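# Place the unnotched milled part on station B's infeed plate

## Task

Six milled parts sit in the outfeed trays of three vise stations, two per tray. Station A is at the -y end of the track, B is in the middle and C is at the +y end. Find the one part whose pocket has no notch in its long walls. Set it down entirely on station B's infeed plate, pocket facing up or down, and not resting on the plate's pins. The other five parts must end up lying flat and well away from that plate.

## Robot and tools

Robot: two arms ride separate carriages on one floor track that runs along y at x = 0. left_rail is always the carriage toward +y and carries left_arm, which has a left hand. right_rail carries right_arm, which has a right hand. These names do not match the sides of the images. Each arm base sits at x = 0, y = its carriage position_m, z = 0.03 m, facing +x. The carriages cannot come much closer than about 0.9 m to each other; keep them at least 0.98 m apart.

Scene frame: fixed to the table. The table top is z = 0, +z is up, +x is the direction the arms face, +y is to their left. The table edge is at x = 0.31 m. Positions are in metres, velocities in m/s and rad/s, orientations are quaternions wxyz.

Hand point: a point 0.05 m in front of the palm, in line with the index finger. Its +z runs along the straight fingers, +y points out of the palm, and +x runs across the palm. On the right hand +x points away from the thumb; on the left hand it points toward the thumb. A bracket on the little-finger side of the wrist can strike things. With the palm down, the wrist may hang up to 0.13 m below the hand point.

execute_actions(actions, cameras): runs actions one after another. Each action may have:
- rows: up to 15 rows. Each row lasts one control step of 1/30 s and holds 28 numbers in [-1, 1]. The first 14 are left_arm dx, dy, dz, rx, ry, rz, then left_gripper little, ring, middle, index, thumb_bend, thumb_turn, force_limit, speed. The second 14 are the same fields for right_arm and right_gripper.
- dx..rz: offsets, not poses. They are measured from that arm's Hand target as it stood when the action began, in that Hand target's own axes. Each row counts from that same start, not from the row before it. 1.0 means 0.6 m or 180 degrees. rx, ry, rz together form one rotation vector. Sending six zeros asks again for the current Hand target.
- Finger numbers: +1 means open or straight and -1 means closed. For thumb_turn, -1 puts the thumb in front of the palm, opposite the fingers. The fully closed fingers stop short of the palm. With the thumb in front of the palm, the hand can grip objects about 0.035 to 0.065 m thick.
- force_limit: maps -1..+1 linearly onto about 0..10 N at the fingertip, or 0..15 N for the thumb.
- speed: for fingers, full speed is reached at +0.48. Use -0.94 or lower for a soft grip. Every row must carry all eight hand numbers. To leave a hand unchanged, repeat its last row's values.
- steps: 1 to 450, default 15, and at least the number of rows. After the last row the arm keeps heading for that row's target.
- until: ends the action early. It can read left_rail, right_rail, vise_a, vise_b and vise_c fields, with comparisons such as ["!=", "moving"]. It can also read {"all": {"status": "ended"}} or {"any": {"status": "ended"}}.
- Device keys: left_rail and right_rail take position_m (an absolute place on the track: left -1.1..2, right -2..1.1), speed_m_s (0.01..1) and acceleration_factor (0.1..1). vise_a, vise_b and vise_c take jaw "clamp" or "open". Any device also accepts {"stop": true}. A single bad value rejects the whole call.
- To drive a carriage, send position_m, then wait with until position_status != moving. Let it arrive before placing the hand. A moving carriage carries its arm's targets along with it.

move(target, speed, blend, stop_force, zero, blocking, cameras): moves the hand points along straight paths.
- target: one 28-number row with the same layout and offset meaning as above, or a list of up to 15 such rows. Every row in the list counts from the same starting Hand targets.
- speed: m/s, 0.002..3.2, default 0.25.
- blend: corner rounding in metres.
- stop_force: 4..120 N. The path ends when the wrist senses that much push against its motion. Do not use it to leave a contact, and do not trust it while the hand turns.
- zero: whether to re-zero the sensor before the move.
- blocking=false: returns early. Then call wait or stop before sending anything else.
- The move result adds a move: line, for example done, off_target, held or fault, plus any limits that acted.

Other tools:
- wait(seconds 0..10): holds the last commands.
- stop(): brakes a running move.
- zoom_image(camera, region [x0, y0, x1, y1] in pixels, at most 504 per side): enlarges part of the newest image. Cameras are cam_high, cam_bench_left, cam_bench_right, cam_left_wrist and cam_right_wrist, each 672x504.
- show_instructions(): shows the reference pages.
- zero_wrist_force(arm): zeroes that arm's wrist sensor.
- finished_scene(scene): takes the current scene's number and cannot be undone.

Images arrive when actions is empty or cameras names them.

Results: each arm reports end_effector_position, quat and velocities. Hand target is the pose that the next offsets count from. Joint positions are listed as rail, shoulder pan, shoulder lift, elbow, wrist 1, wrist 2, wrist 3. Joint torques are also reported. Wrist force and torque are given in the end effector's own axes; a third line shows the peak since the last report. Hand readings: hand_measured (position on the command scale), hand_stopped_by (moving, target, force, stalled or fault) and hand_load_n (positive when the finger is pushed open). If load drops near 0, the grip has been lost. Rails report position_m, position_status (moving, done, contact_stop, time_out, stopped_*) and position_answer (taken or not_taken). Vises report state: open, clamped, closed_too_far or between. A MOTOR HOT line warns that a motor is overheating.

Things to avoid:
- Dropping parts, releasing them while they move, or letting anything leave the table, including onto the track.
- Hard impacts, or driving targets past a firm contact. The arms are stiff, and about 150 N or joint overload stops the arm.
- Any contact between the two arms.
- Sudden jumps in rows. Raise offsets gradually, for example 0.01 per row.
- Paths that pass close to an arm's own base.
- The scene keeps running while you compose each reply.

Each tool is called after "Call:" as a command line: name --argument value for each argument, lists and objects as JSON in quotes; but a table of rows of numbers goes row by row, as --pt "numbers of a row", without its own name.

Reference images:

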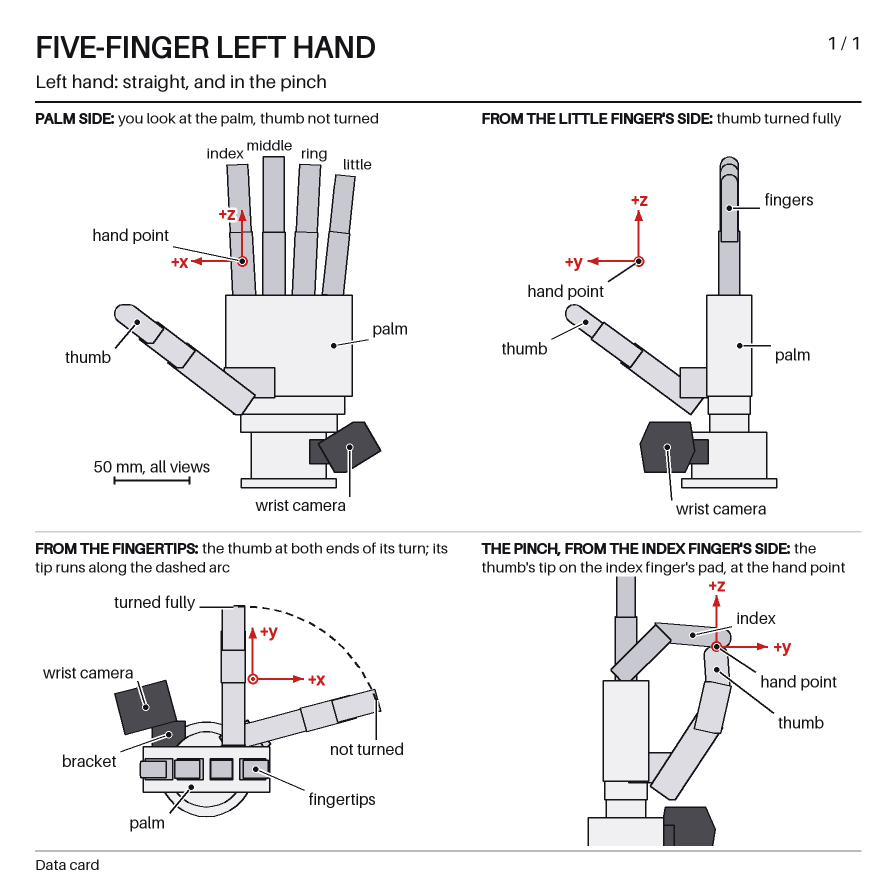

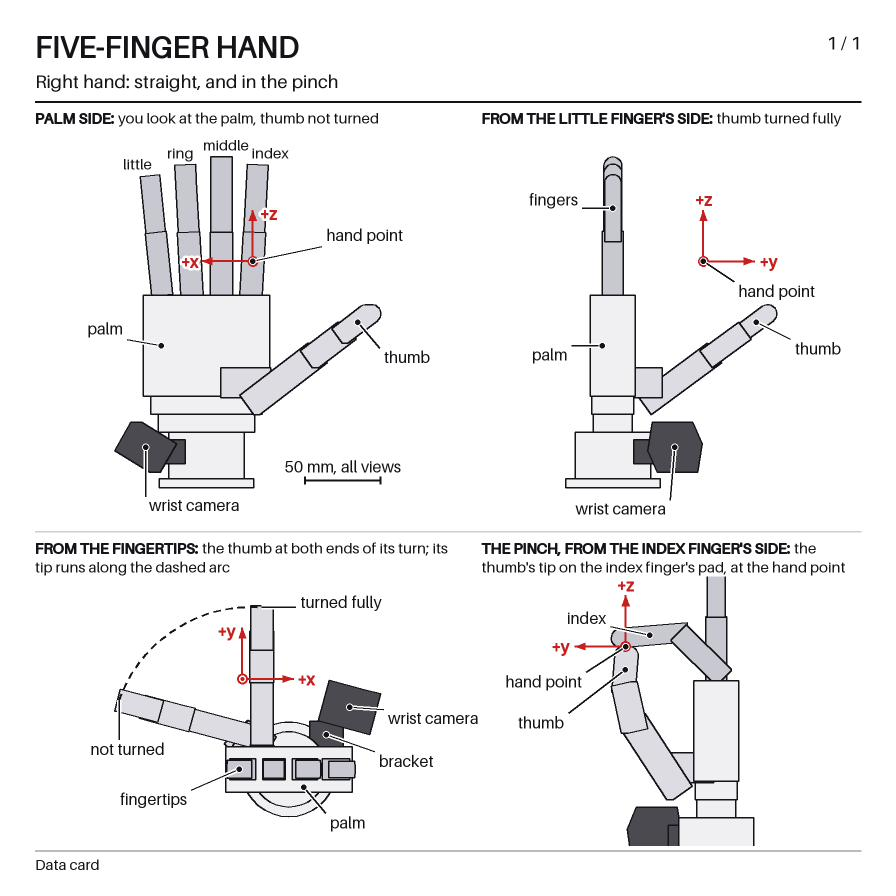

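## Session

Call:
execute_actions --actions '[]'

Scene clock: 0.00 s.
left_arm: end_effector_position=(+0.4295, +1.3806, +0.2494) hand_measured=(+1.000, +1.000, +1.000, +1.000, +1.000, +1.000) hand_load_n=(+0.0, +0.0, +0.0, +0.0, +0.0, +0.0) hand_stopped_by=(target, target, target, target, target, target) hand_force_limit=0.00 hand_speed=-0.80 end_effector_quat_wxyz=(+0.000, +1.000, +0.000, +0.000) | right_arm: end_effector_position=(+0.4295, -1.2375, +0.2494) hand_measured=(+1.000, +1.000, +1.000, +1.000, +1.000, +1.000) hand_load_n=(+0.0, +0.0, +0.0, +0.0, +0.0, +0.0) hand_stopped_by=(target, target, target, target, target, target) hand_force_limit=0.00 hand_speed=-0.80 end_effector_quat_wxyz=(+0.000, +0.000, +1.000, +0.000)
Joint positions: left_arm=[1.374 -0.281 -1.567 2.134 1.004 1.571 1.29] | right_arm=[-1.364 -0.281 -1.567 2.134 1.004 1.571 -1.851]
Joint velocities: within noise
Joint torques (N m): no reading
Wrist force (N): no reading
Wrist torque (N m): no reading
Wrist force, peak (N): no reading
Hand target: left_arm +0.4295, +1.3806, +0.2494; +0.000, +1.000, +0.000, +0.000 | right_arm +0.4295, -1.2375, +0.2494; +0.000, +0.000, +1.000, +0.000
left_rail: position_m=1.374 position_status=done
right_rail: position_m=-1.364 position_status=done
vise_a: state=open
vise_b: state=open
vise_c: state=open

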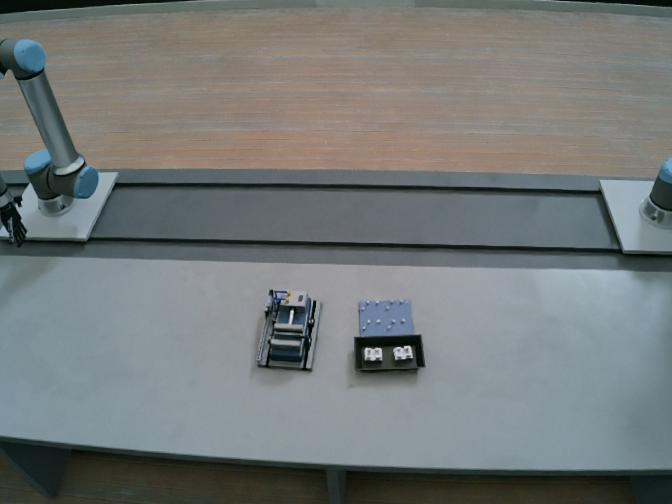

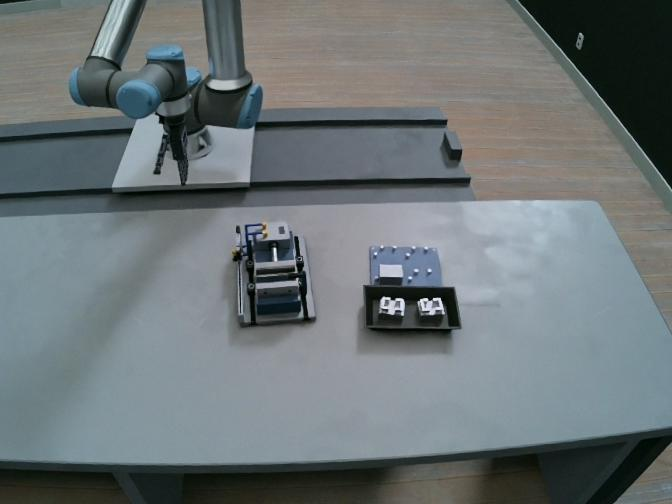

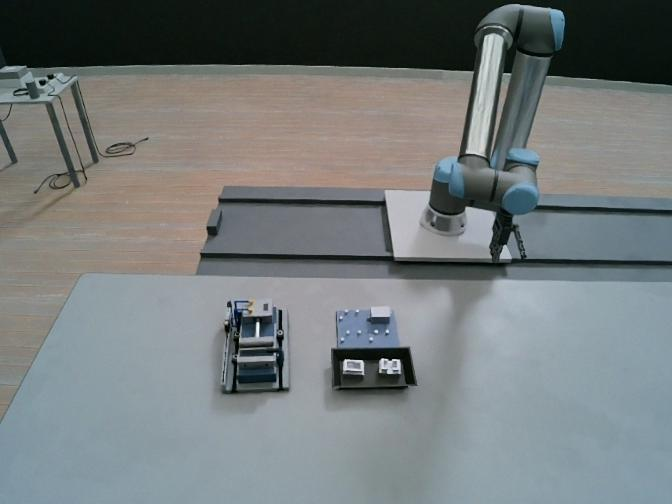

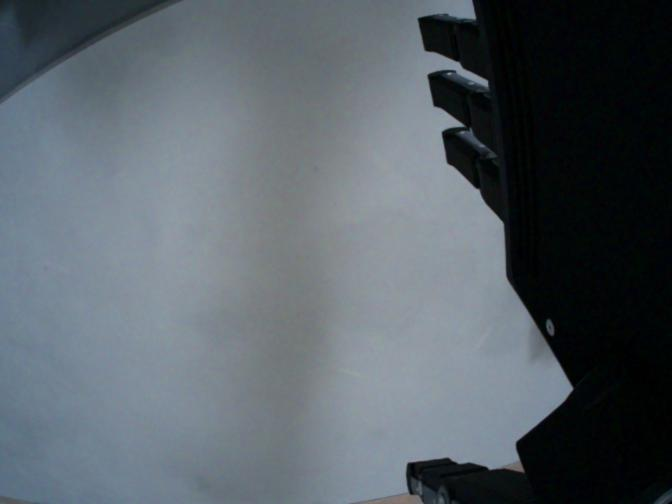

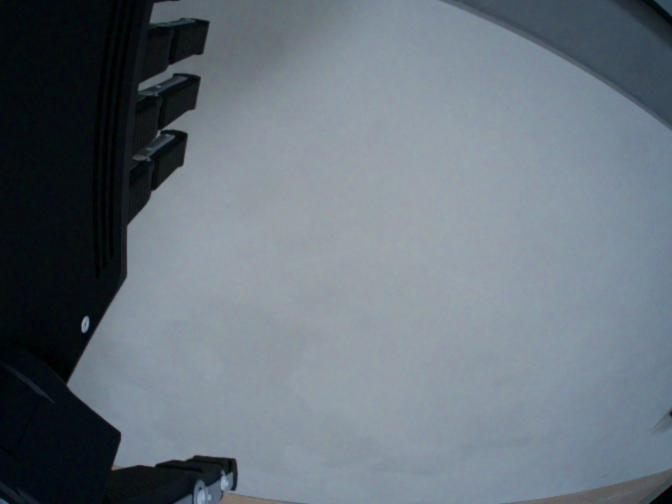

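Call:
zoom_image --camera "cam_high" --region '[240, 270, 450, 390]'

Call:
zoom_image --camera "cam_bench_left" --region '[220, 210, 480, 350]'

Call:
zoom_image --camera "cam_bench_right" --region '[210, 280, 430, 400]'

Call:
zoom_image --camera "cam_high" --region '[350, 330, 430, 376]'

Call:
zoom_image --camera "cam_bench_left" --region '[360, 280, 465, 335]'

Call:
zoom_image --camera "cam_bench_right" --region '[325, 340, 420, 395]'

Scaled by 2.400 from the camera's 672x504 image, which has a finer 960x720 frame.

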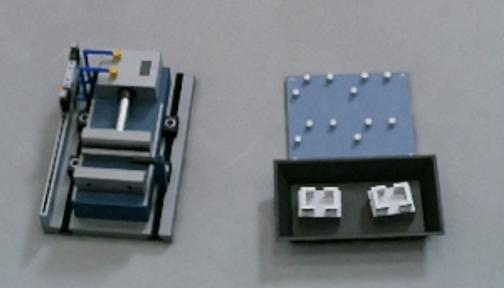

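Scaled by 1.938 from the camera's 672x504 image, which has a finer 960x720 frame.

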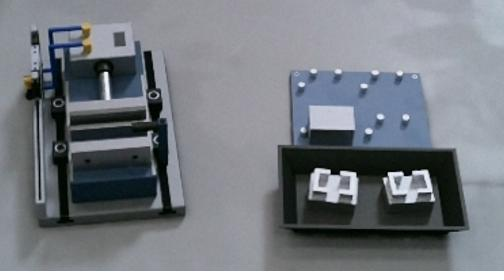

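Scaled by 2.291 from the camera's 672x504 image, which has a finer 960x720 frame.

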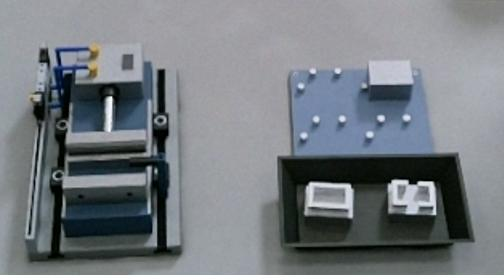

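Scaled by 6.300 from the camera's 672x504 image, which has a finer 960x720 frame.

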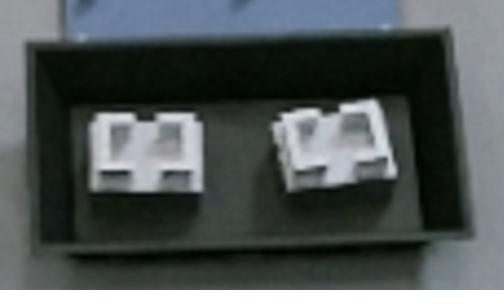

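Scaled by 4.800 from the camera's 672x504 image, which has a finer 960x720 frame.

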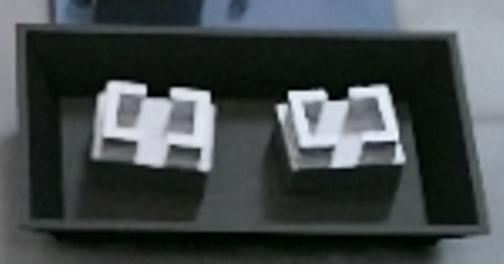

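Scaled by 5.305 from the camera's 672x504 image, which has a finer 960x720 frame.

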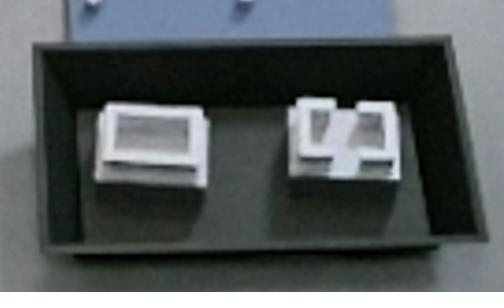

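Call:
execute_actions --actions '[{"right_rail":{"position_m":-1.75},"steps":150,"until":{"right_rail":{"position_status":["!=","moving"]}}}]'

Call:
move --target '[0,0,0,0,0,0,1,1,1,1,1,1,0,-0.8,-0.417,0,-0.3,0,0,-0.5,1,1,1,1,1,1,0,-0.8]' --speed 0.3 --cameras '["cam_right_wrist","cam_bench_right"]'

Scene clock: 45.67 s.
left_arm: end_effector_position=(+0.4295, +1.3806, +0.2494) hand_measured=(+1.000, +1.000, +1.000, +1.000, +1.000, +1.000) hand_load_n=(+0.0, +0.0, +0.0, +0.0, +0.0, +0.0) hand_stopped_by=(target, target, target, target, target, target) hand_force_limit=0.00 hand_speed=-0.80 end_effector_quat_wxyz=(+0.000, +1.000, +0.000, +0.000) | right_arm: end_effector_position=(+0.4295, -1.6234, +0.2494) hand_measured=(+1.000, +1.000, +1.000, +1.000, +1.000, +1.000) hand_load_n=(+0.0, +0.0, +0.0, +0.0, +0.0, +0.0) hand_stopped_by=(target, target, target, target, target, target) hand_force_limit=0.00 hand_speed=-0.80 end_effector_quat_wxyz=(+0.000, +0.000, +1.000, +0.000)
Joint positions: left_arm=[1.374 -0.281 -1.567 2.134 1.004 1.571 1.29] | right_arm=[-1.75 -0.281 -1.567 2.134 1.004 1.571 -1.851]
Joint torques (N m): left_arm=[4.65 -33.05 -29.77 4.27 -0.2 -0.69] | right_arm=[-0.76 -35.09 -30.09 3.75 0.02 -0.01]
Wrist force (N): left_arm=[-0.1 0.2 0.3] | right_arm=[0.1 -0.1 -0.3]
Wrist torque (N m): left_arm=[0.01 0.02 0.00] | right_arm=[0.00 -0.01 0.00]
Wrist force, peak (N): left_arm=[-0.1 0.5 0.6] | right_arm=[-0.1 -1.4 0.2]
Hand target: left_arm +0.4295, +1.3806, +0.2494; +0.000, +1.000, +0.000, +0.000 | right_arm +0.4295, -1.6234, +0.2494; +0.000, +0.000, +1.000, +0.000
left_rail: position_m=1.374 position_status=done
right_rail: position_m=-1.750 position_status=done
vise_a: state=open
vise_b: state=open
vise_c: state=open

Scene clock: 48.97 s.
left_arm: end_effector_position=(+0.4295, +1.3806, +0.2494) hand_measured=(+1.000, +1.000, +1.000, +1.000, +1.000, +1.000) hand_load_n=(+0.0, +0.0, +0.0, +0.0, -0.5, +0.0) hand_stopped_by=(target, target, target, target, target, target) hand_force_limit=0.00 hand_speed=-0.80 end_effector_quat_wxyz=(+0.000, +1.000, +0.000, +0.000) | right_arm: end_effector_position=(+0.6797, -1.6234, +0.4294) hand_measured=(+1.000, +1.000, +1.000, +1.000, +1.000, +1.000) hand_load_n=(+0.0, +0.0, +0.0, +0.0, +0.0, +0.0) hand_stopped_by=(target, target, target, target, target, target) hand_force_limit=0.00 hand_speed=-0.80 end_effector_quat_wxyz=(+0.000, +0.707, -0.707, +0.000)
Joint positions: left_arm=[1.374 -0.281 -1.567 2.134 1.004 1.571 1.29] | right_arm=[-1.75 -0.107 -1.102 1.208 1.464 1.571 -3.248]
Joint torques (N m): left_arm=[5.2 -32.37 -29.9 4.6 -0.26 -0.73] | right_arm=[11.55 -67.26 -44.03 9.05 -2.15 -2.39]
Wrist force (N): left_arm=[0.3 0.4 0.2] | right_arm=[0.4 0.0 0.0]
Wrist torque (N m): left_arm=[0.05 -0.04 0.01] | right_arm=[0.02 -0.08 0.08]
Wrist force, peak (N): left_arm=[0.1 0.6 0.4] | right_arm=[-0.4 -0.6 -0.7]
Hand target: left_arm +0.4295, +1.3806, +0.2494; +0.000, +1.000, +0.000, +0.000 | right_arm +0.6797, -1.6234, +0.4294; +0.000, +0.707, -0.707, +0.000
Off the commanded pose: left_arm 0.000 m, 0 deg | right_arm 0.000 m, 0 deg.
left_rail: position_m=1.374 position_status=done
right_rail: position_m=-1.750 position_status=done
vise_a: state=open
vise_b: state=open
vise_c: state=open
move: done
Images, in order (width x height): cam_bench_right 672x504, cam_right_wrist 672x504.

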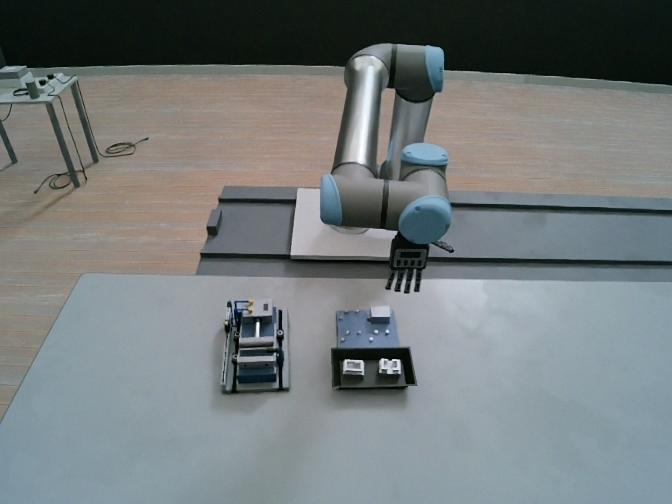

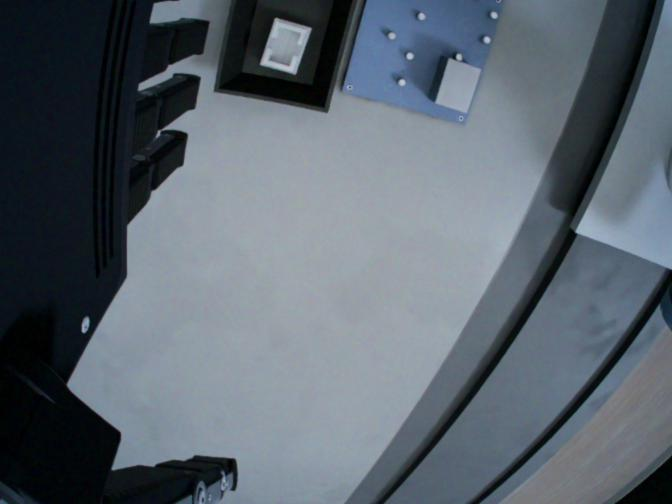

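Call:
execute_actions --actions '[{"right_rail":{"position_m":-1.9},"steps":150,"until":{"right_rail":{"position_status":["!=","moving"]}}}]' --cameras '["cam_bench_right","cam_right_wrist"]'

Scene clock: 53.53 s.
left_arm: end_effector_position=(+0.4295, +1.3806, +0.2494) hand_measured=(+1.000, +1.000, +1.000, +1.000, +1.000, +1.000) hand_load_n=(+0.0, +0.0, +0.0, +0.5, +0.0, +0.0) hand_stopped_by=(target, target, target, target, target, target) hand_force_limit=0.00 hand_speed=-0.80 end_effector_quat_wxyz=(+0.000, +1.000, +0.000, +0.000) | right_arm: end_effector_position=(+0.6797, -1.7734, +0.4294) hand_measured=(+1.000, +1.000, +1.000, +1.000, +1.000, +1.000) hand_load_n=(+0.0, +0.0, +0.0, +0.0, +0.0, +0.0) hand_stopped_by=(target, target, target, target, target, target) hand_force_limit=0.00 hand_speed=-0.80 end_effector_quat_wxyz=(+0.000, +0.707, -0.707, +0.000)
Joint positions: left_arm=[1.374 -0.281 -1.567 2.134 1.004 1.571 1.29] | right_arm=[-1.9 -0.107 -1.102 1.208 1.464 1.571 -3.249]
Joint torques (N m): left_arm=[4.28 -33.09 -29.88 4.33 -0.12 -0.44] | right_arm=[-6.36 -70.45 -42.83 8.13 -0.41 -2.82]
Wrist force (N): left_arm=[0.2 0.3 0.0] | right_arm=[-0.1 0.2 -0.2]
Wrist torque (N m): left_arm=[0.04 -0.03 0.01] | right_arm=[0.06 0.00 0.06]
Wrist force, peak (N): left_arm=[0.1 0.6 0.4] | right_arm=[1.3 0.4 -0.3]
Hand target: left_arm +0.4295, +1.3806, +0.2494; +0.000, +1.000, +0.000, +0.000 | right_arm +0.6797, -1.7734, +0.4294; +0.000, +0.707, -0.707, +0.000
Off the commanded pose: left_arm 0.000 m, 0 deg | right_arm 0.000 m, 0 deg.
left_rail: position_m=1.374 position_status=done
right_rail: position_m=-1.900 position_status=done
vise_a: state=open
vise_b: state=open
vise_c: state=open
Images, in order (width x height): cam_bench_right 672x504, cam_right_wrist 672x504.

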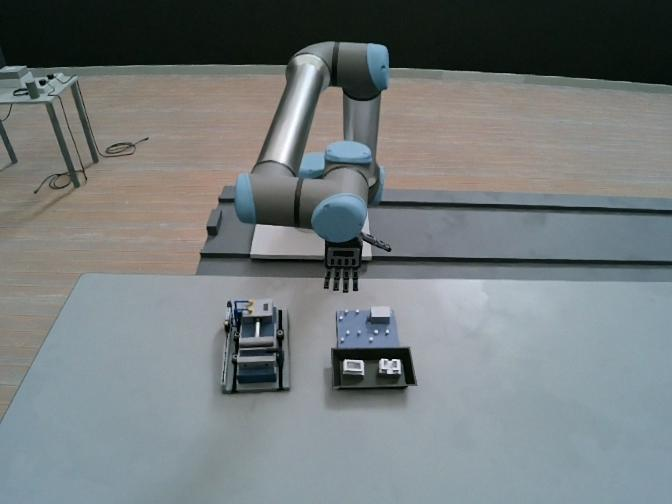

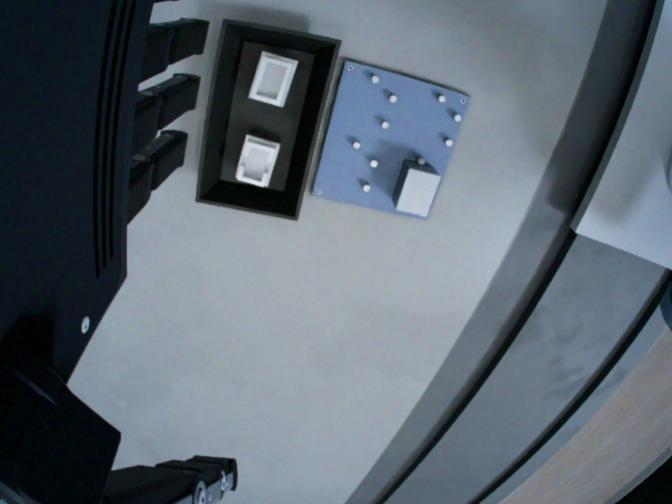

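Call:
zoom_image --camera "cam_right_wrist" --region '[190, 10, 350, 230]'

Call:
zoom_image --camera "cam_bench_right" --region '[320, 290, 430, 400]'

Scaled by 2.291 from the camera's 672x504 image, which has a finer 960x720 frame.

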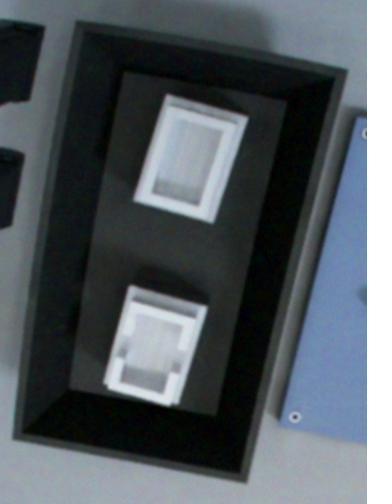

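Scaled by 4.582 from the camera's 672x504 image, which has a finer 960x720 frame.

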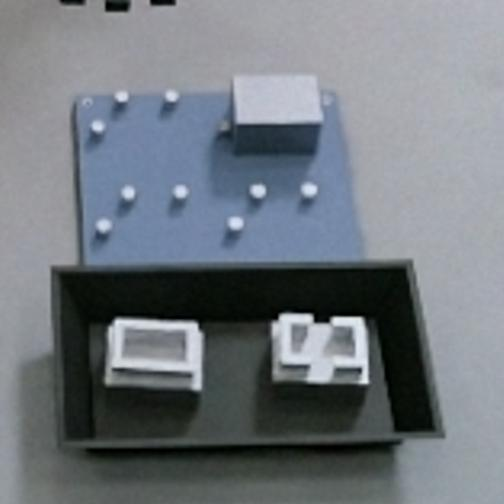

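Call:
move --target '[0,0,0,0,0,0,1,1,1,1,1,1,0,-0.8,-0.064,-0.144,0.3,0.289,0,0,0.4,0.4,0.4,0.4,1,-1,-0.4,0]' --speed 0.25 --cameras '["cam_right_wrist","cam_bench_right"]'

Scene clock: 98.30 s.
left_arm: end_effector_position=(+0.4295, +1.3806, +0.2494) hand_measured=(+1.000, +1.000, +1.000, +1.000, +1.000, +1.000) hand_load_n=(+0.0, +0.0, +0.0, +0.0, +0.0, +0.0) hand_stopped_by=(target, target, target, target, target, target) hand_force_limit=0.00 hand_speed=-0.80 end_effector_quat_wxyz=(+0.000, +1.000, +0.000, +0.000) | right_arm: end_effector_position=(+0.7661, -1.7351, +0.2494) hand_measured=(+0.400, +0.400, +0.400, +0.400, +1.000, -1.000) hand_load_n=(+0.0, +0.0, +0.0, +0.0, +0.0, +0.0) hand_stopped_by=(target, target, target, target, target, target) hand_force_limit=-0.40 hand_speed=0.00 end_effector_quat_wxyz=(-0.310, +0.636, -0.636, +0.310)
Joint positions: left_arm=[1.374 -0.281 -1.567 2.134 1.004 1.571 1.29] | right_arm=[-1.9 -0.068 -1.336 1.791 0.21 1.517 -3.184]
Joint torques (N m): left_arm=[4.3 -32.73 -29.96 4.52 0.35 -0.54] | right_arm=[12.26 -74.71 -26.26 -3.27 -1.29 2.97]
Wrist force (N): left_arm=[0.0 0.3 0.2] | right_arm=[0.3 1.7 -1.2]
Wrist torque (N m): left_arm=[0.03 0.00 -0.01] | right_arm=[0.26 -0.11 0.02]
Wrist force, peak (N): left_arm=[-0.1 0.8 -0.1] | right_arm=[0.1 2.4 -0.6]
Hand target: left_arm +0.4295, +1.3806, +0.2494; +0.000, +1.000, +0.000, +0.000 | right_arm +0.7661, -1.7351, +0.2494; -0.310, +0.635, -0.635, +0.310
Off the commanded pose: left_arm 0.000 m, 0 deg | right_arm 0.000 m, 0 deg.
left_rail: position_m=1.374 position_status=done
right_rail: position_m=-1.900 position_status=done
vise_a: state=open
vise_b: state=open
vise_c: state=open
move: done
Images, in order (width x height): cam_bench_right 672x504, cam_right_wrist 672x504.

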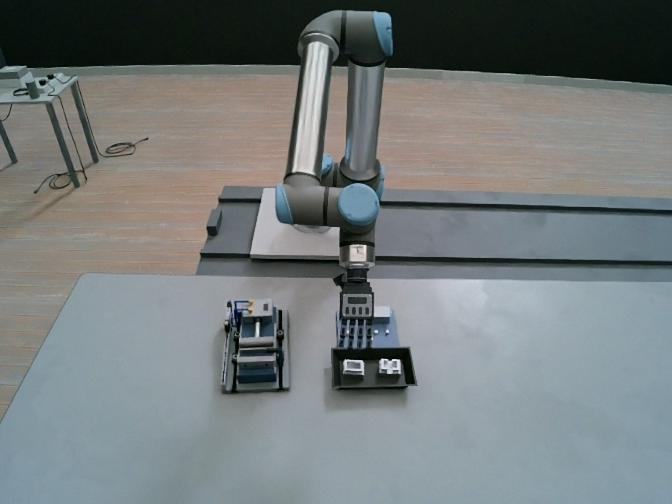

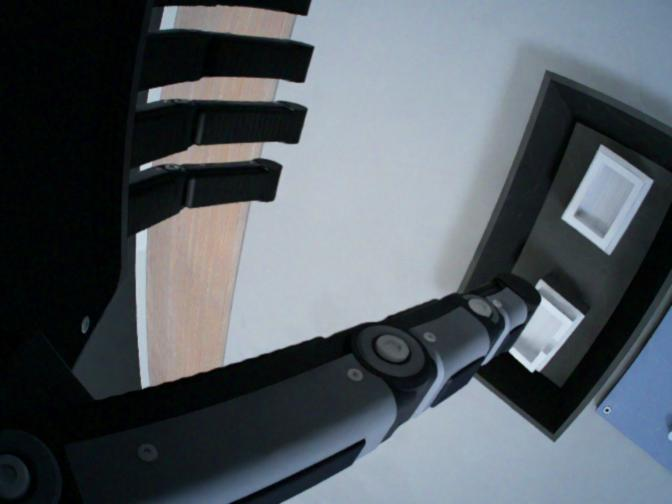

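Call:
move --target '[0,0,0,0,0,0,1,1,1,1,1,1,0,-0.8,-0.008,0.111,0.129,0,0.0236,0.0185,0.3,0.3,0.3,0.3,1,-1,-0.4,0]' --speed 0.2 --cameras '["cam_right_wrist","cam_bench_right"]'

Scene clock: 117.43 s.
left_arm: end_effector_position=(+0.4295, +1.3806, +0.2494) hand_measured=(+1.000, +1.000, +1.000, +1.000, +1.000, +1.000) hand_load_n=(+0.0, +0.0, +0.0, +0.0, +0.0, +0.0) hand_stopped_by=(target, target, target, target, target, target) hand_force_limit=0.00 hand_speed=-0.80 end_effector_quat_wxyz=(+0.000, +1.000, +0.000, +0.000) | right_arm: end_effector_position=(+0.7860, -1.7302, +0.1493) hand_measured=(+0.300, +0.300, +0.300, +0.300, +1.000, -1.000) hand_load_n=(+0.0, +0.0, +0.0, +0.0, +0.0, +0.0) hand_stopped_by=(target, target, target, target, target, target) hand_force_limit=-0.40 hand_speed=0.00 end_effector_quat_wxyz=(+0.295, -0.605, +0.665, -0.324)
Joint positions: left_arm=[1.374 -0.281 -1.567 2.134 1.004 1.571 1.29] | right_arm=[-1.9 -0.031 -1.217 1.832 0.049 1.62 -3.103]
Joint torques (N m): left_arm=[3.4 -33.04 -30.22 4.38 0.3 -0.66] | right_arm=[11.8 -51.76 -40.17 -3.38 1.81 3.33]
Wrist force (N): left_arm=[-0.1 0.5 0.1] | right_arm=[0.4 1.8 -1.2]
Wrist torque (N m): left_arm=[0.07 0.01 -0.02] | right_arm=[0.27 -0.14 0.01]
Wrist force, peak (N): left_arm=[0.0 0.8 0.2] | right_arm=[0.0 2.7 -0.4]
Hand target: left_arm +0.4295, +1.3806, +0.2494; +0.000, +1.000, +0.000, +0.000 | right_arm +0.7861, -1.7302, +0.1493; +0.295, -0.605, +0.665, -0.324
Off the commanded pose: left_arm 0.000 m, 0 deg | right_arm 0.000 m, 0 deg.
left_rail: position_m=1.374 position_status=done
right_rail: position_m=-1.900 position_status=done
vise_a: state=open
vise_b: state=open
vise_c: state=open
move: done
Images, in order (width x height): cam_bench_right 672x504, cam_right_wrist 672x504.

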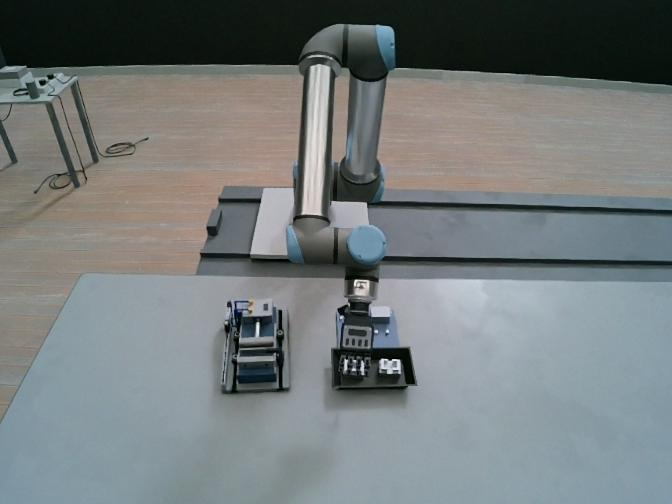

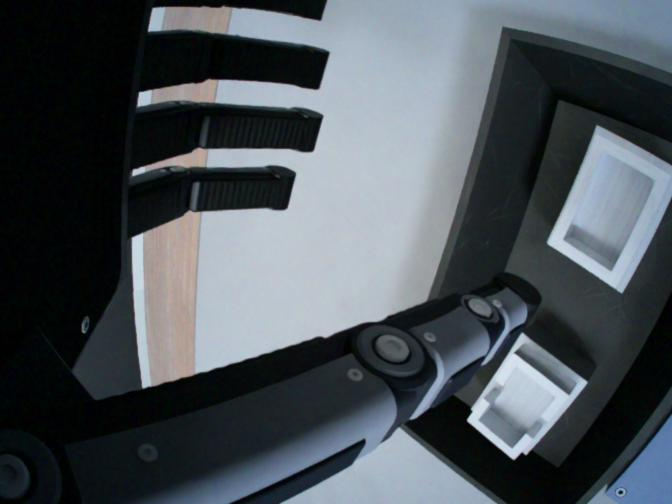

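Call:
move --target '[0,0,0,0,0,0,1,1,1,1,1,1,0,-0.8,0.0125,0.0883,0.06,0,-0.0083,-0.0065,0.1,0.1,0.1,0.1,1,-1,-0.4,0]' --speed 0.15 --cameras '["cam_right_wrist","cam_bench_right"]'

Call:
zoom_image --camera "cam_bench_right" --region '[320, 290, 430, 400]'

Scene clock: 158.67 s.
left_arm: end_effector_position=(+0.4295, +1.3806, +0.2494) hand_measured=(+1.000, +1.000, +1.000, +1.000, +1.000, +1.000) hand_load_n=(+0.0, +0.0, +0.0, +0.0, +0.0, +0.0) hand_stopped_by=(target, target, target, target, target, target) hand_force_limit=0.00 hand_speed=-0.80 end_effector_quat_wxyz=(+0.000, +1.000, +0.000, +0.000) | right_arm: end_effector_position=(+0.7812, -1.7373, +0.0854) hand_measured=(+0.100, +0.100, +0.100, +0.100, +1.000, -1.000) hand_load_n=(+0.0, +0.0, +0.0, +0.0, -0.5, +0.0) hand_stopped_by=(target, target, target, target, target, target) hand_force_limit=-0.40 hand_speed=0.00 end_effector_quat_wxyz=(-0.301, +0.616, -0.655, +0.319)
Joint positions: left_arm=[1.374 -0.281 -1.567 2.134 1.004 1.571 1.29] | right_arm=[-1.9 -0.053 -1.159 1.888 -0.066 1.577 -3.136]
Joint torques (N m): left_arm=[2.65 -33.42 -29.78 4.55 0.51 -0.62] | right_arm=[-13.82 -56.02 -20.83 -3.63 -2.01 -2.61]
Wrist force (N): left_arm=[-0.2 0.2 0.2] | right_arm=[0.3 2.1 -0.9]
Wrist torque (N m): left_arm=[0.02 0.03 -0.02] | right_arm=[0.32 -0.12 0.22]
Wrist force, peak (N): left_arm=[0.1 0.7 0.5] | right_arm=[0.9 2.7 -0.4]
Hand target: left_arm +0.4295, +1.3806, +0.2494; +0.000, +1.000, +0.000, +0.000 | right_arm +0.7812, -1.7373, +0.0853; -0.301, +0.616, -0.655, +0.319
Off the commanded pose: left_arm 0.000 m, 0 deg | right_arm 0.000 m, 0 deg.
left_rail: position_m=1.374 position_status=done
right_rail: position_m=-1.900 position_status=done
vise_a: state=open
vise_b: state=open
vise_c: state=open
move: done
Images, in order (width x height): cam_bench_right 672x504, cam_right_wrist 672x504.

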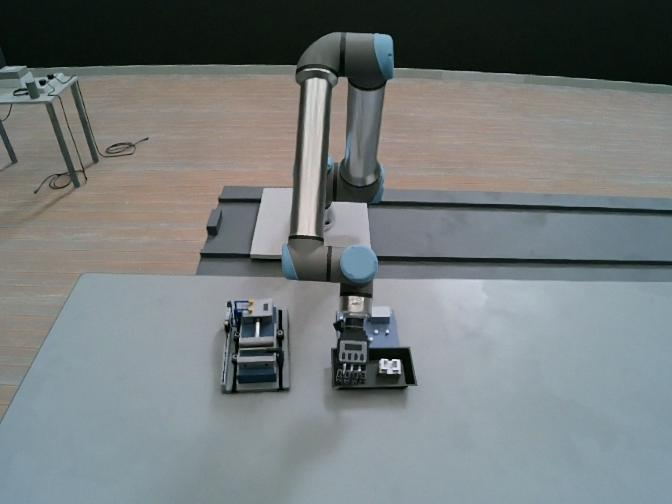

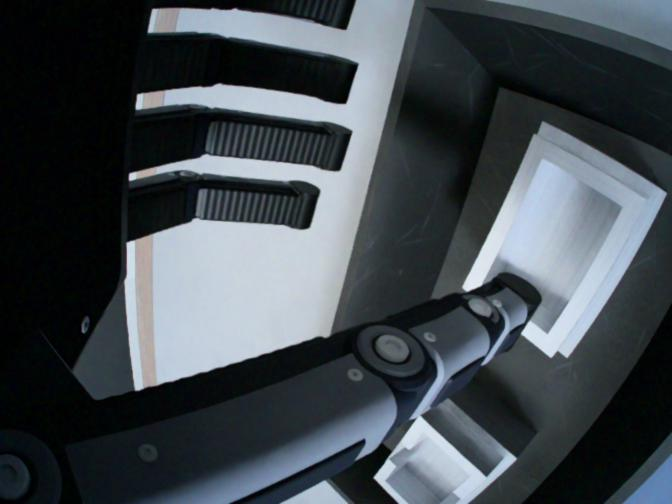

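Scaled by 4.582 from the camera's 672x504 image, which has a finer 960x720 frame.

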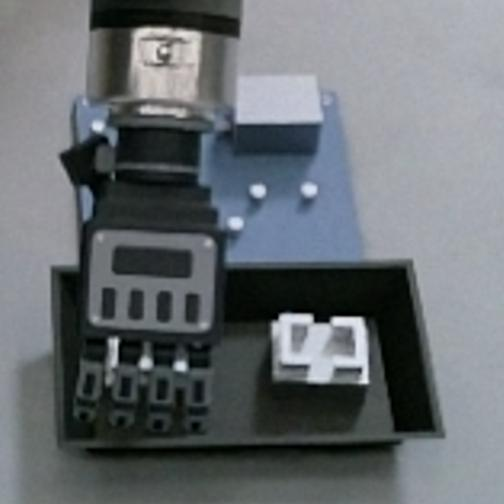

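Call:
move --target '[0,0,0,0,0,0,1,1,1,1,1,1,0,-0.8,0,0.0205,-0.0263,0,0,0,0.1,0.1,0.1,0.1,1,-1,-0.4,0]' --speed 0.15 --cameras '["cam_right_wrist","cam_bench_right"]'

Call:
zoom_image --camera "cam_bench_right" --region '[320, 290, 430, 400]'

Scene clock: 179.10 s.
left_arm: end_effector_position=(+0.4295, +1.3806, +0.2494) hand_measured=(+1.000, +1.000, +1.000, +1.000, +1.000, +1.000) hand_load_n=(+0.0, +0.0, +0.0, +0.0, +0.0, +0.5) hand_stopped_by=(target, target, target, target, target, target) hand_force_limit=0.00 hand_speed=-0.80 end_effector_quat_wxyz=(+0.000, +1.000, +0.000, +0.000) | right_arm: end_effector_position=(+0.7614, -1.7361, +0.0854) hand_measured=(+0.100, +0.100, +0.100, +0.100, +1.000, -1.000) hand_load_n=(+0.5, +0.0, +0.0, +0.0, +0.0, +0.0) hand_stopped_by=(target, target, target, target, target, target) hand_force_limit=-0.40 hand_speed=0.00 end_effector_quat_wxyz=(-0.301, +0.616, -0.655, +0.319)
Joint positions: left_arm=[1.374 -0.281 -1.567 2.134 1.004 1.571 1.29] | right_arm=[-1.9 -0.052 -1.185 1.928 -0.08 1.578 -3.136]
Joint torques (N m): left_arm=[4.99 -32.9 -30.18 4.49 0.51 -0.61] | right_arm=[10.96 -80.69 -21.11 -3.16 1.6 2.04]
Wrist force (N): left_arm=[0.0 0.2 0.3] | right_arm=[0.2 1.8 -1.2]
Wrist torque (N m): left_arm=[0.02 0.01 -0.02] | right_arm=[0.28 -0.10 0.20]
Wrist force, peak (N): left_arm=[0.2 0.7 0.2] | right_arm=[0.3 2.4 -1.6]
Hand target: left_arm +0.4295, +1.3806, +0.2494; +0.000, +1.000, +0.000, +0.000 | right_arm +0.7613, -1.7361, +0.0854; -0.301, +0.616, -0.655, +0.319
Off the commanded pose: left_arm 0.000 m, 0 deg | right_arm 0.000 m, 0 deg.
left_rail: position_m=1.374 position_status=done
right_rail: position_m=-1.900 position_status=done
vise_a: state=open
vise_b: state=open
vise_c: state=open
move: done
Images, in order (width x height): cam_bench_right 672x504, cam_right_wrist 672x504.

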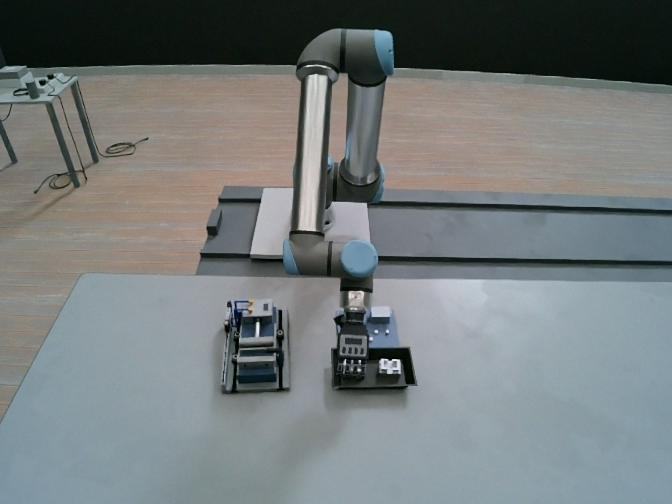

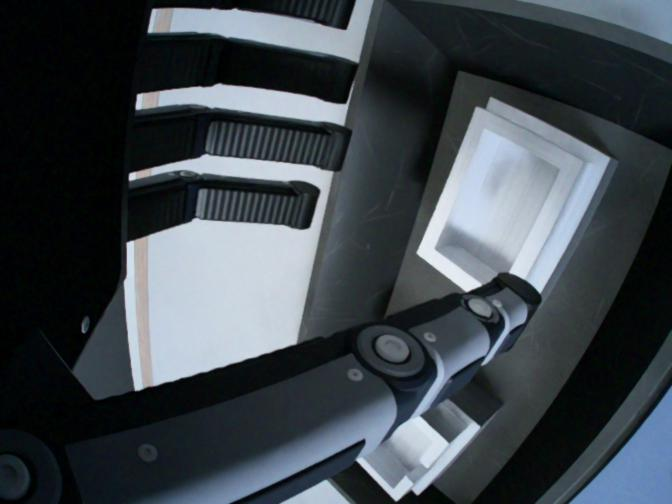

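Scaled by 4.582 from the camera's 672x504 image, which has a finer 960x720 frame.

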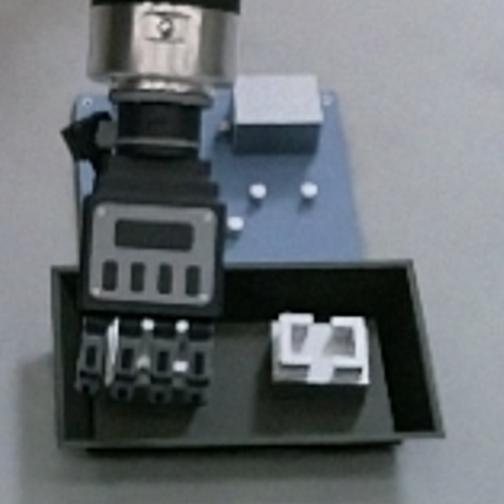

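Call:
move --target '[0,0,0,0,0,0,1,1,1,1,1,1,0,-0.8,0,0.0425,0.027,0,0,0,-1,0.1,0.1,0.1,1,-1,-0.4,0]' --speed 0.1 --stop_force 10 --cameras '["cam_right_wrist","cam_bench_right"]'

Call:
zoom_image --camera "cam_bench_right" --region '[320, 290, 430, 400]'

Scene clock: 203.73 s.
left_arm: end_effector_position=(+0.4295, +1.3806, +0.2494) hand_measured=(+1.000, +1.000, +1.000, +1.000, +1.000, +1.000) hand_load_n=(+0.0, +0.0, +0.5, +0.0, +0.0, +0.0) hand_stopped_by=(target, target, target, target, target, target) hand_force_limit=0.00 hand_speed=-0.80 end_effector_quat_wxyz=(+0.000, +1.000, +0.000, +0.000) | right_arm: end_effector_position=(+0.7583, -1.7359, +0.0553) hand_measured=(-1.000, +0.100, +0.100, +0.100, +1.000, -1.000) hand_load_n=(+0.0, +0.0, +0.0, +0.0, +0.0, +0.0) hand_stopped_by=(target, target, target, target, target, target) hand_force_limit=-0.40 hand_speed=0.00 end_effector_quat_wxyz=(-0.301, +0.616, -0.655, +0.319)
Joint positions: left_arm=[1.374 -0.281 -1.567 2.134 1.004 1.571 1.29] | right_arm=[-1.9 -0.052 -1.152 1.949 -0.134 1.578 -3.136]
Joint torques (N m): left_arm=[4.88 -33.01 -29.77 4.32 0.89 -0.62] | right_arm=[10.83 -54.08 -18.53 -3.41 2.18 2.25]
Wrist force (N): left_arm=[-0.1 0.3 0.0] | right_arm=[0.3 1.6 -1.2]
Wrist torque (N m): left_arm=[0.05 0.02 -0.02] | right_arm=[0.24 -0.12 0.20]
Wrist force, peak (N): left_arm=[-0.2 0.4 0.6] | right_arm=[0.5 2.3 -1.4]
Hand target: left_arm +0.4295, +1.3806, +0.2494; +0.000, +1.000, +0.000, +0.000 | right_arm +0.7583, -1.7359, +0.0553; -0.301, +0.616, -0.655, +0.319
Off the commanded pose: left_arm 0.000 m, 0 deg | right_arm 0.000 m, 0 deg.
left_rail: position_m=1.374 position_status=done
right_rail: position_m=-1.900 position_status=done
vise_a: state=open
vise_b: state=open
vise_c: state=open
move: done
Images, in order (width x height): cam_bench_right 672x504, cam_right_wrist 672x504.

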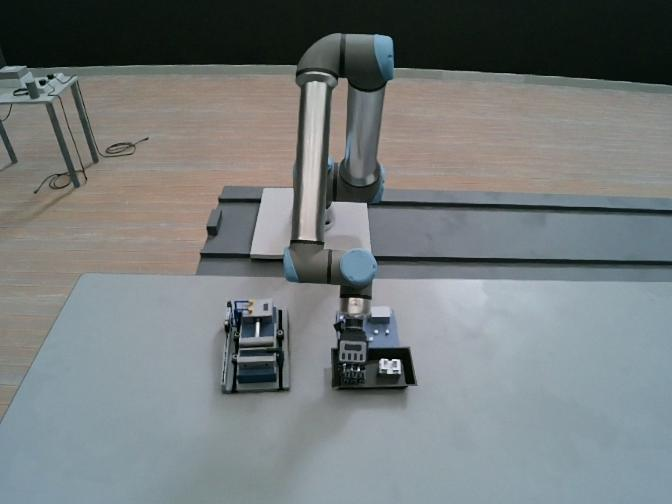

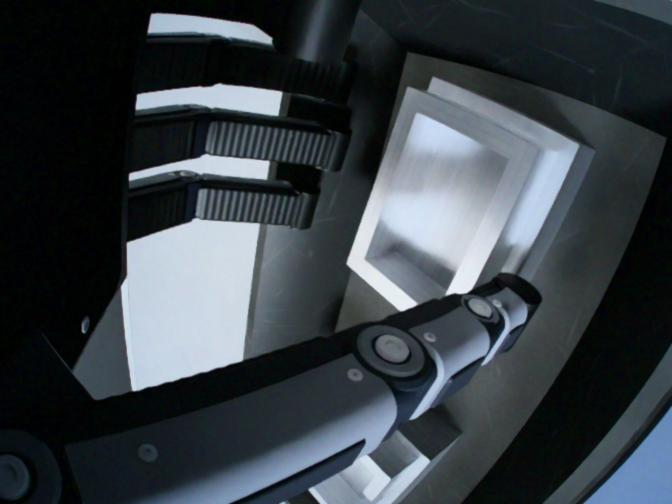

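Scaled by 4.582 from the camera's 672x504 image, which has a finer 960x720 frame.

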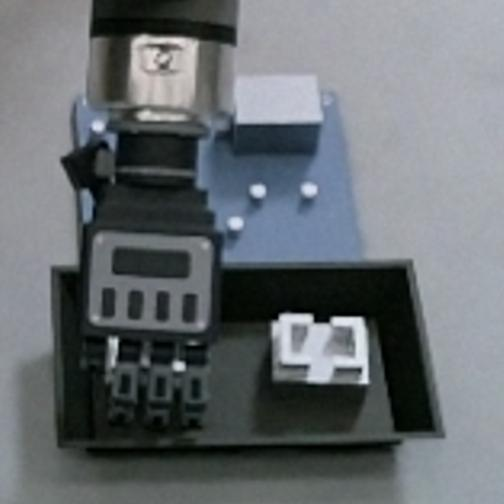

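Call:
move --target '[0,0,0,0,0,0,1,1,1,1,1,1,0,-0.8,0,0.0291,0.01425,0,0,0,-1,0.1,0.1,0.1,1,-1,-0.4,0]' --speed 0.03 --stop_force 8 --cameras '["cam_right_wrist","cam_bench_right"]'

Call:
zoom_image --camera "cam_bench_right" --region '[320, 290, 430, 400]'

Scene clock: 213.37 s.
left_arm: end_effector_position=(+0.4295, +1.3806, +0.2494) hand_measured=(+1.000, +1.000, +1.000, +1.000, +1.000, +1.000) hand_load_n=(+0.0, +0.0, +0.0, +0.0, +0.0, +0.0) hand_stopped_by=(target, target, target, target, target, target) hand_force_limit=0.00 hand_speed=-0.80 end_effector_quat_wxyz=(+0.000, +1.000, +0.000, +0.000) | right_arm: end_effector_position=(+0.7551, -1.7357, +0.0402) hand_measured=(-1.000, +0.100, +0.100, +0.100, +1.000, -1.000) hand_load_n=(+0.5, +0.0, -4.0, -6.0, +0.0, +0.0) hand_stopped_by=(target, target, target, target, target, target) hand_force_limit=-0.40 hand_speed=0.00 end_effector_quat_wxyz=(-0.300, +0.616, -0.655, +0.319)
Joint positions: left_arm=[1.374 -0.281 -1.567 2.134 1.004 1.571 1.29] | right_arm=[-1.9 -0.052 -1.136 1.962 -0.162 1.578 -3.136]
Joint torques (N m): left_arm=[4.23 -32.34 -29.95 4.58 0.82 -0.68] | right_arm=[1.81 -80.67 -40.37 2.53 0.76 2.37]
Wrist force (N): left_arm=[-0.1 0.4 0.2] | right_arm=[0.9 5.4 -8.5]
Wrist torque (N m): left_arm=[0.06 0.01 -0.03] | right_arm=[0.20 -0.06 0.22]
Wrist force, peak (N): left_arm=[0.0 0.7 0.1] | right_arm=[1.8 -1.0 -19.0]
Hand target: left_arm +0.4295, +1.3806, +0.2494; +0.000, +1.000, +0.000, +0.000 | right_arm +0.7551, -1.7357, +0.0402; -0.300, +0.616, -0.655, +0.319 (not the last commanded pose)
Off the commanded pose: left_arm 0.000 m, 0 deg | right_arm 0.004 m, 0 deg.
left_rail: position_m=1.374 position_status=done
right_rail: position_m=-1.900 position_status=done
vise_a: state=open
vise_b: state=open
vise_c: state=open
move: contact (right_arm)
Images, in order (width x height): cam_bench_right 672x504, cam_right_wrist 672x504.

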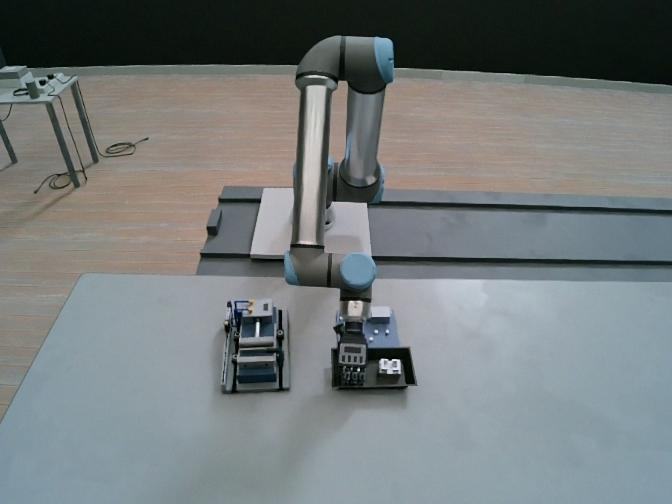

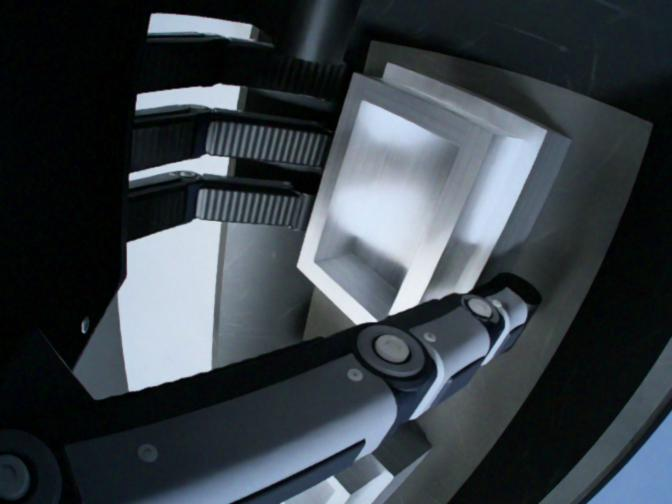

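Scaled by 4.582 from the camera's 672x504 image, which has a finer 960x720 frame.

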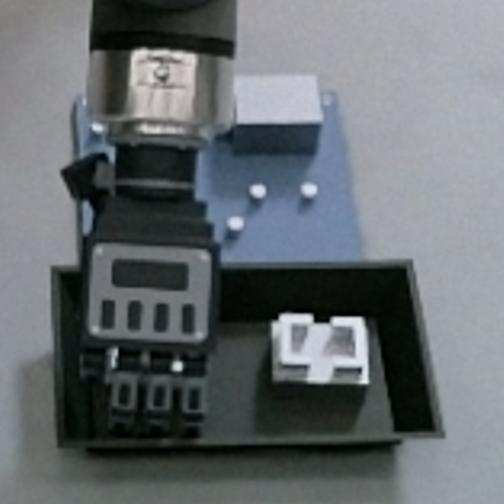

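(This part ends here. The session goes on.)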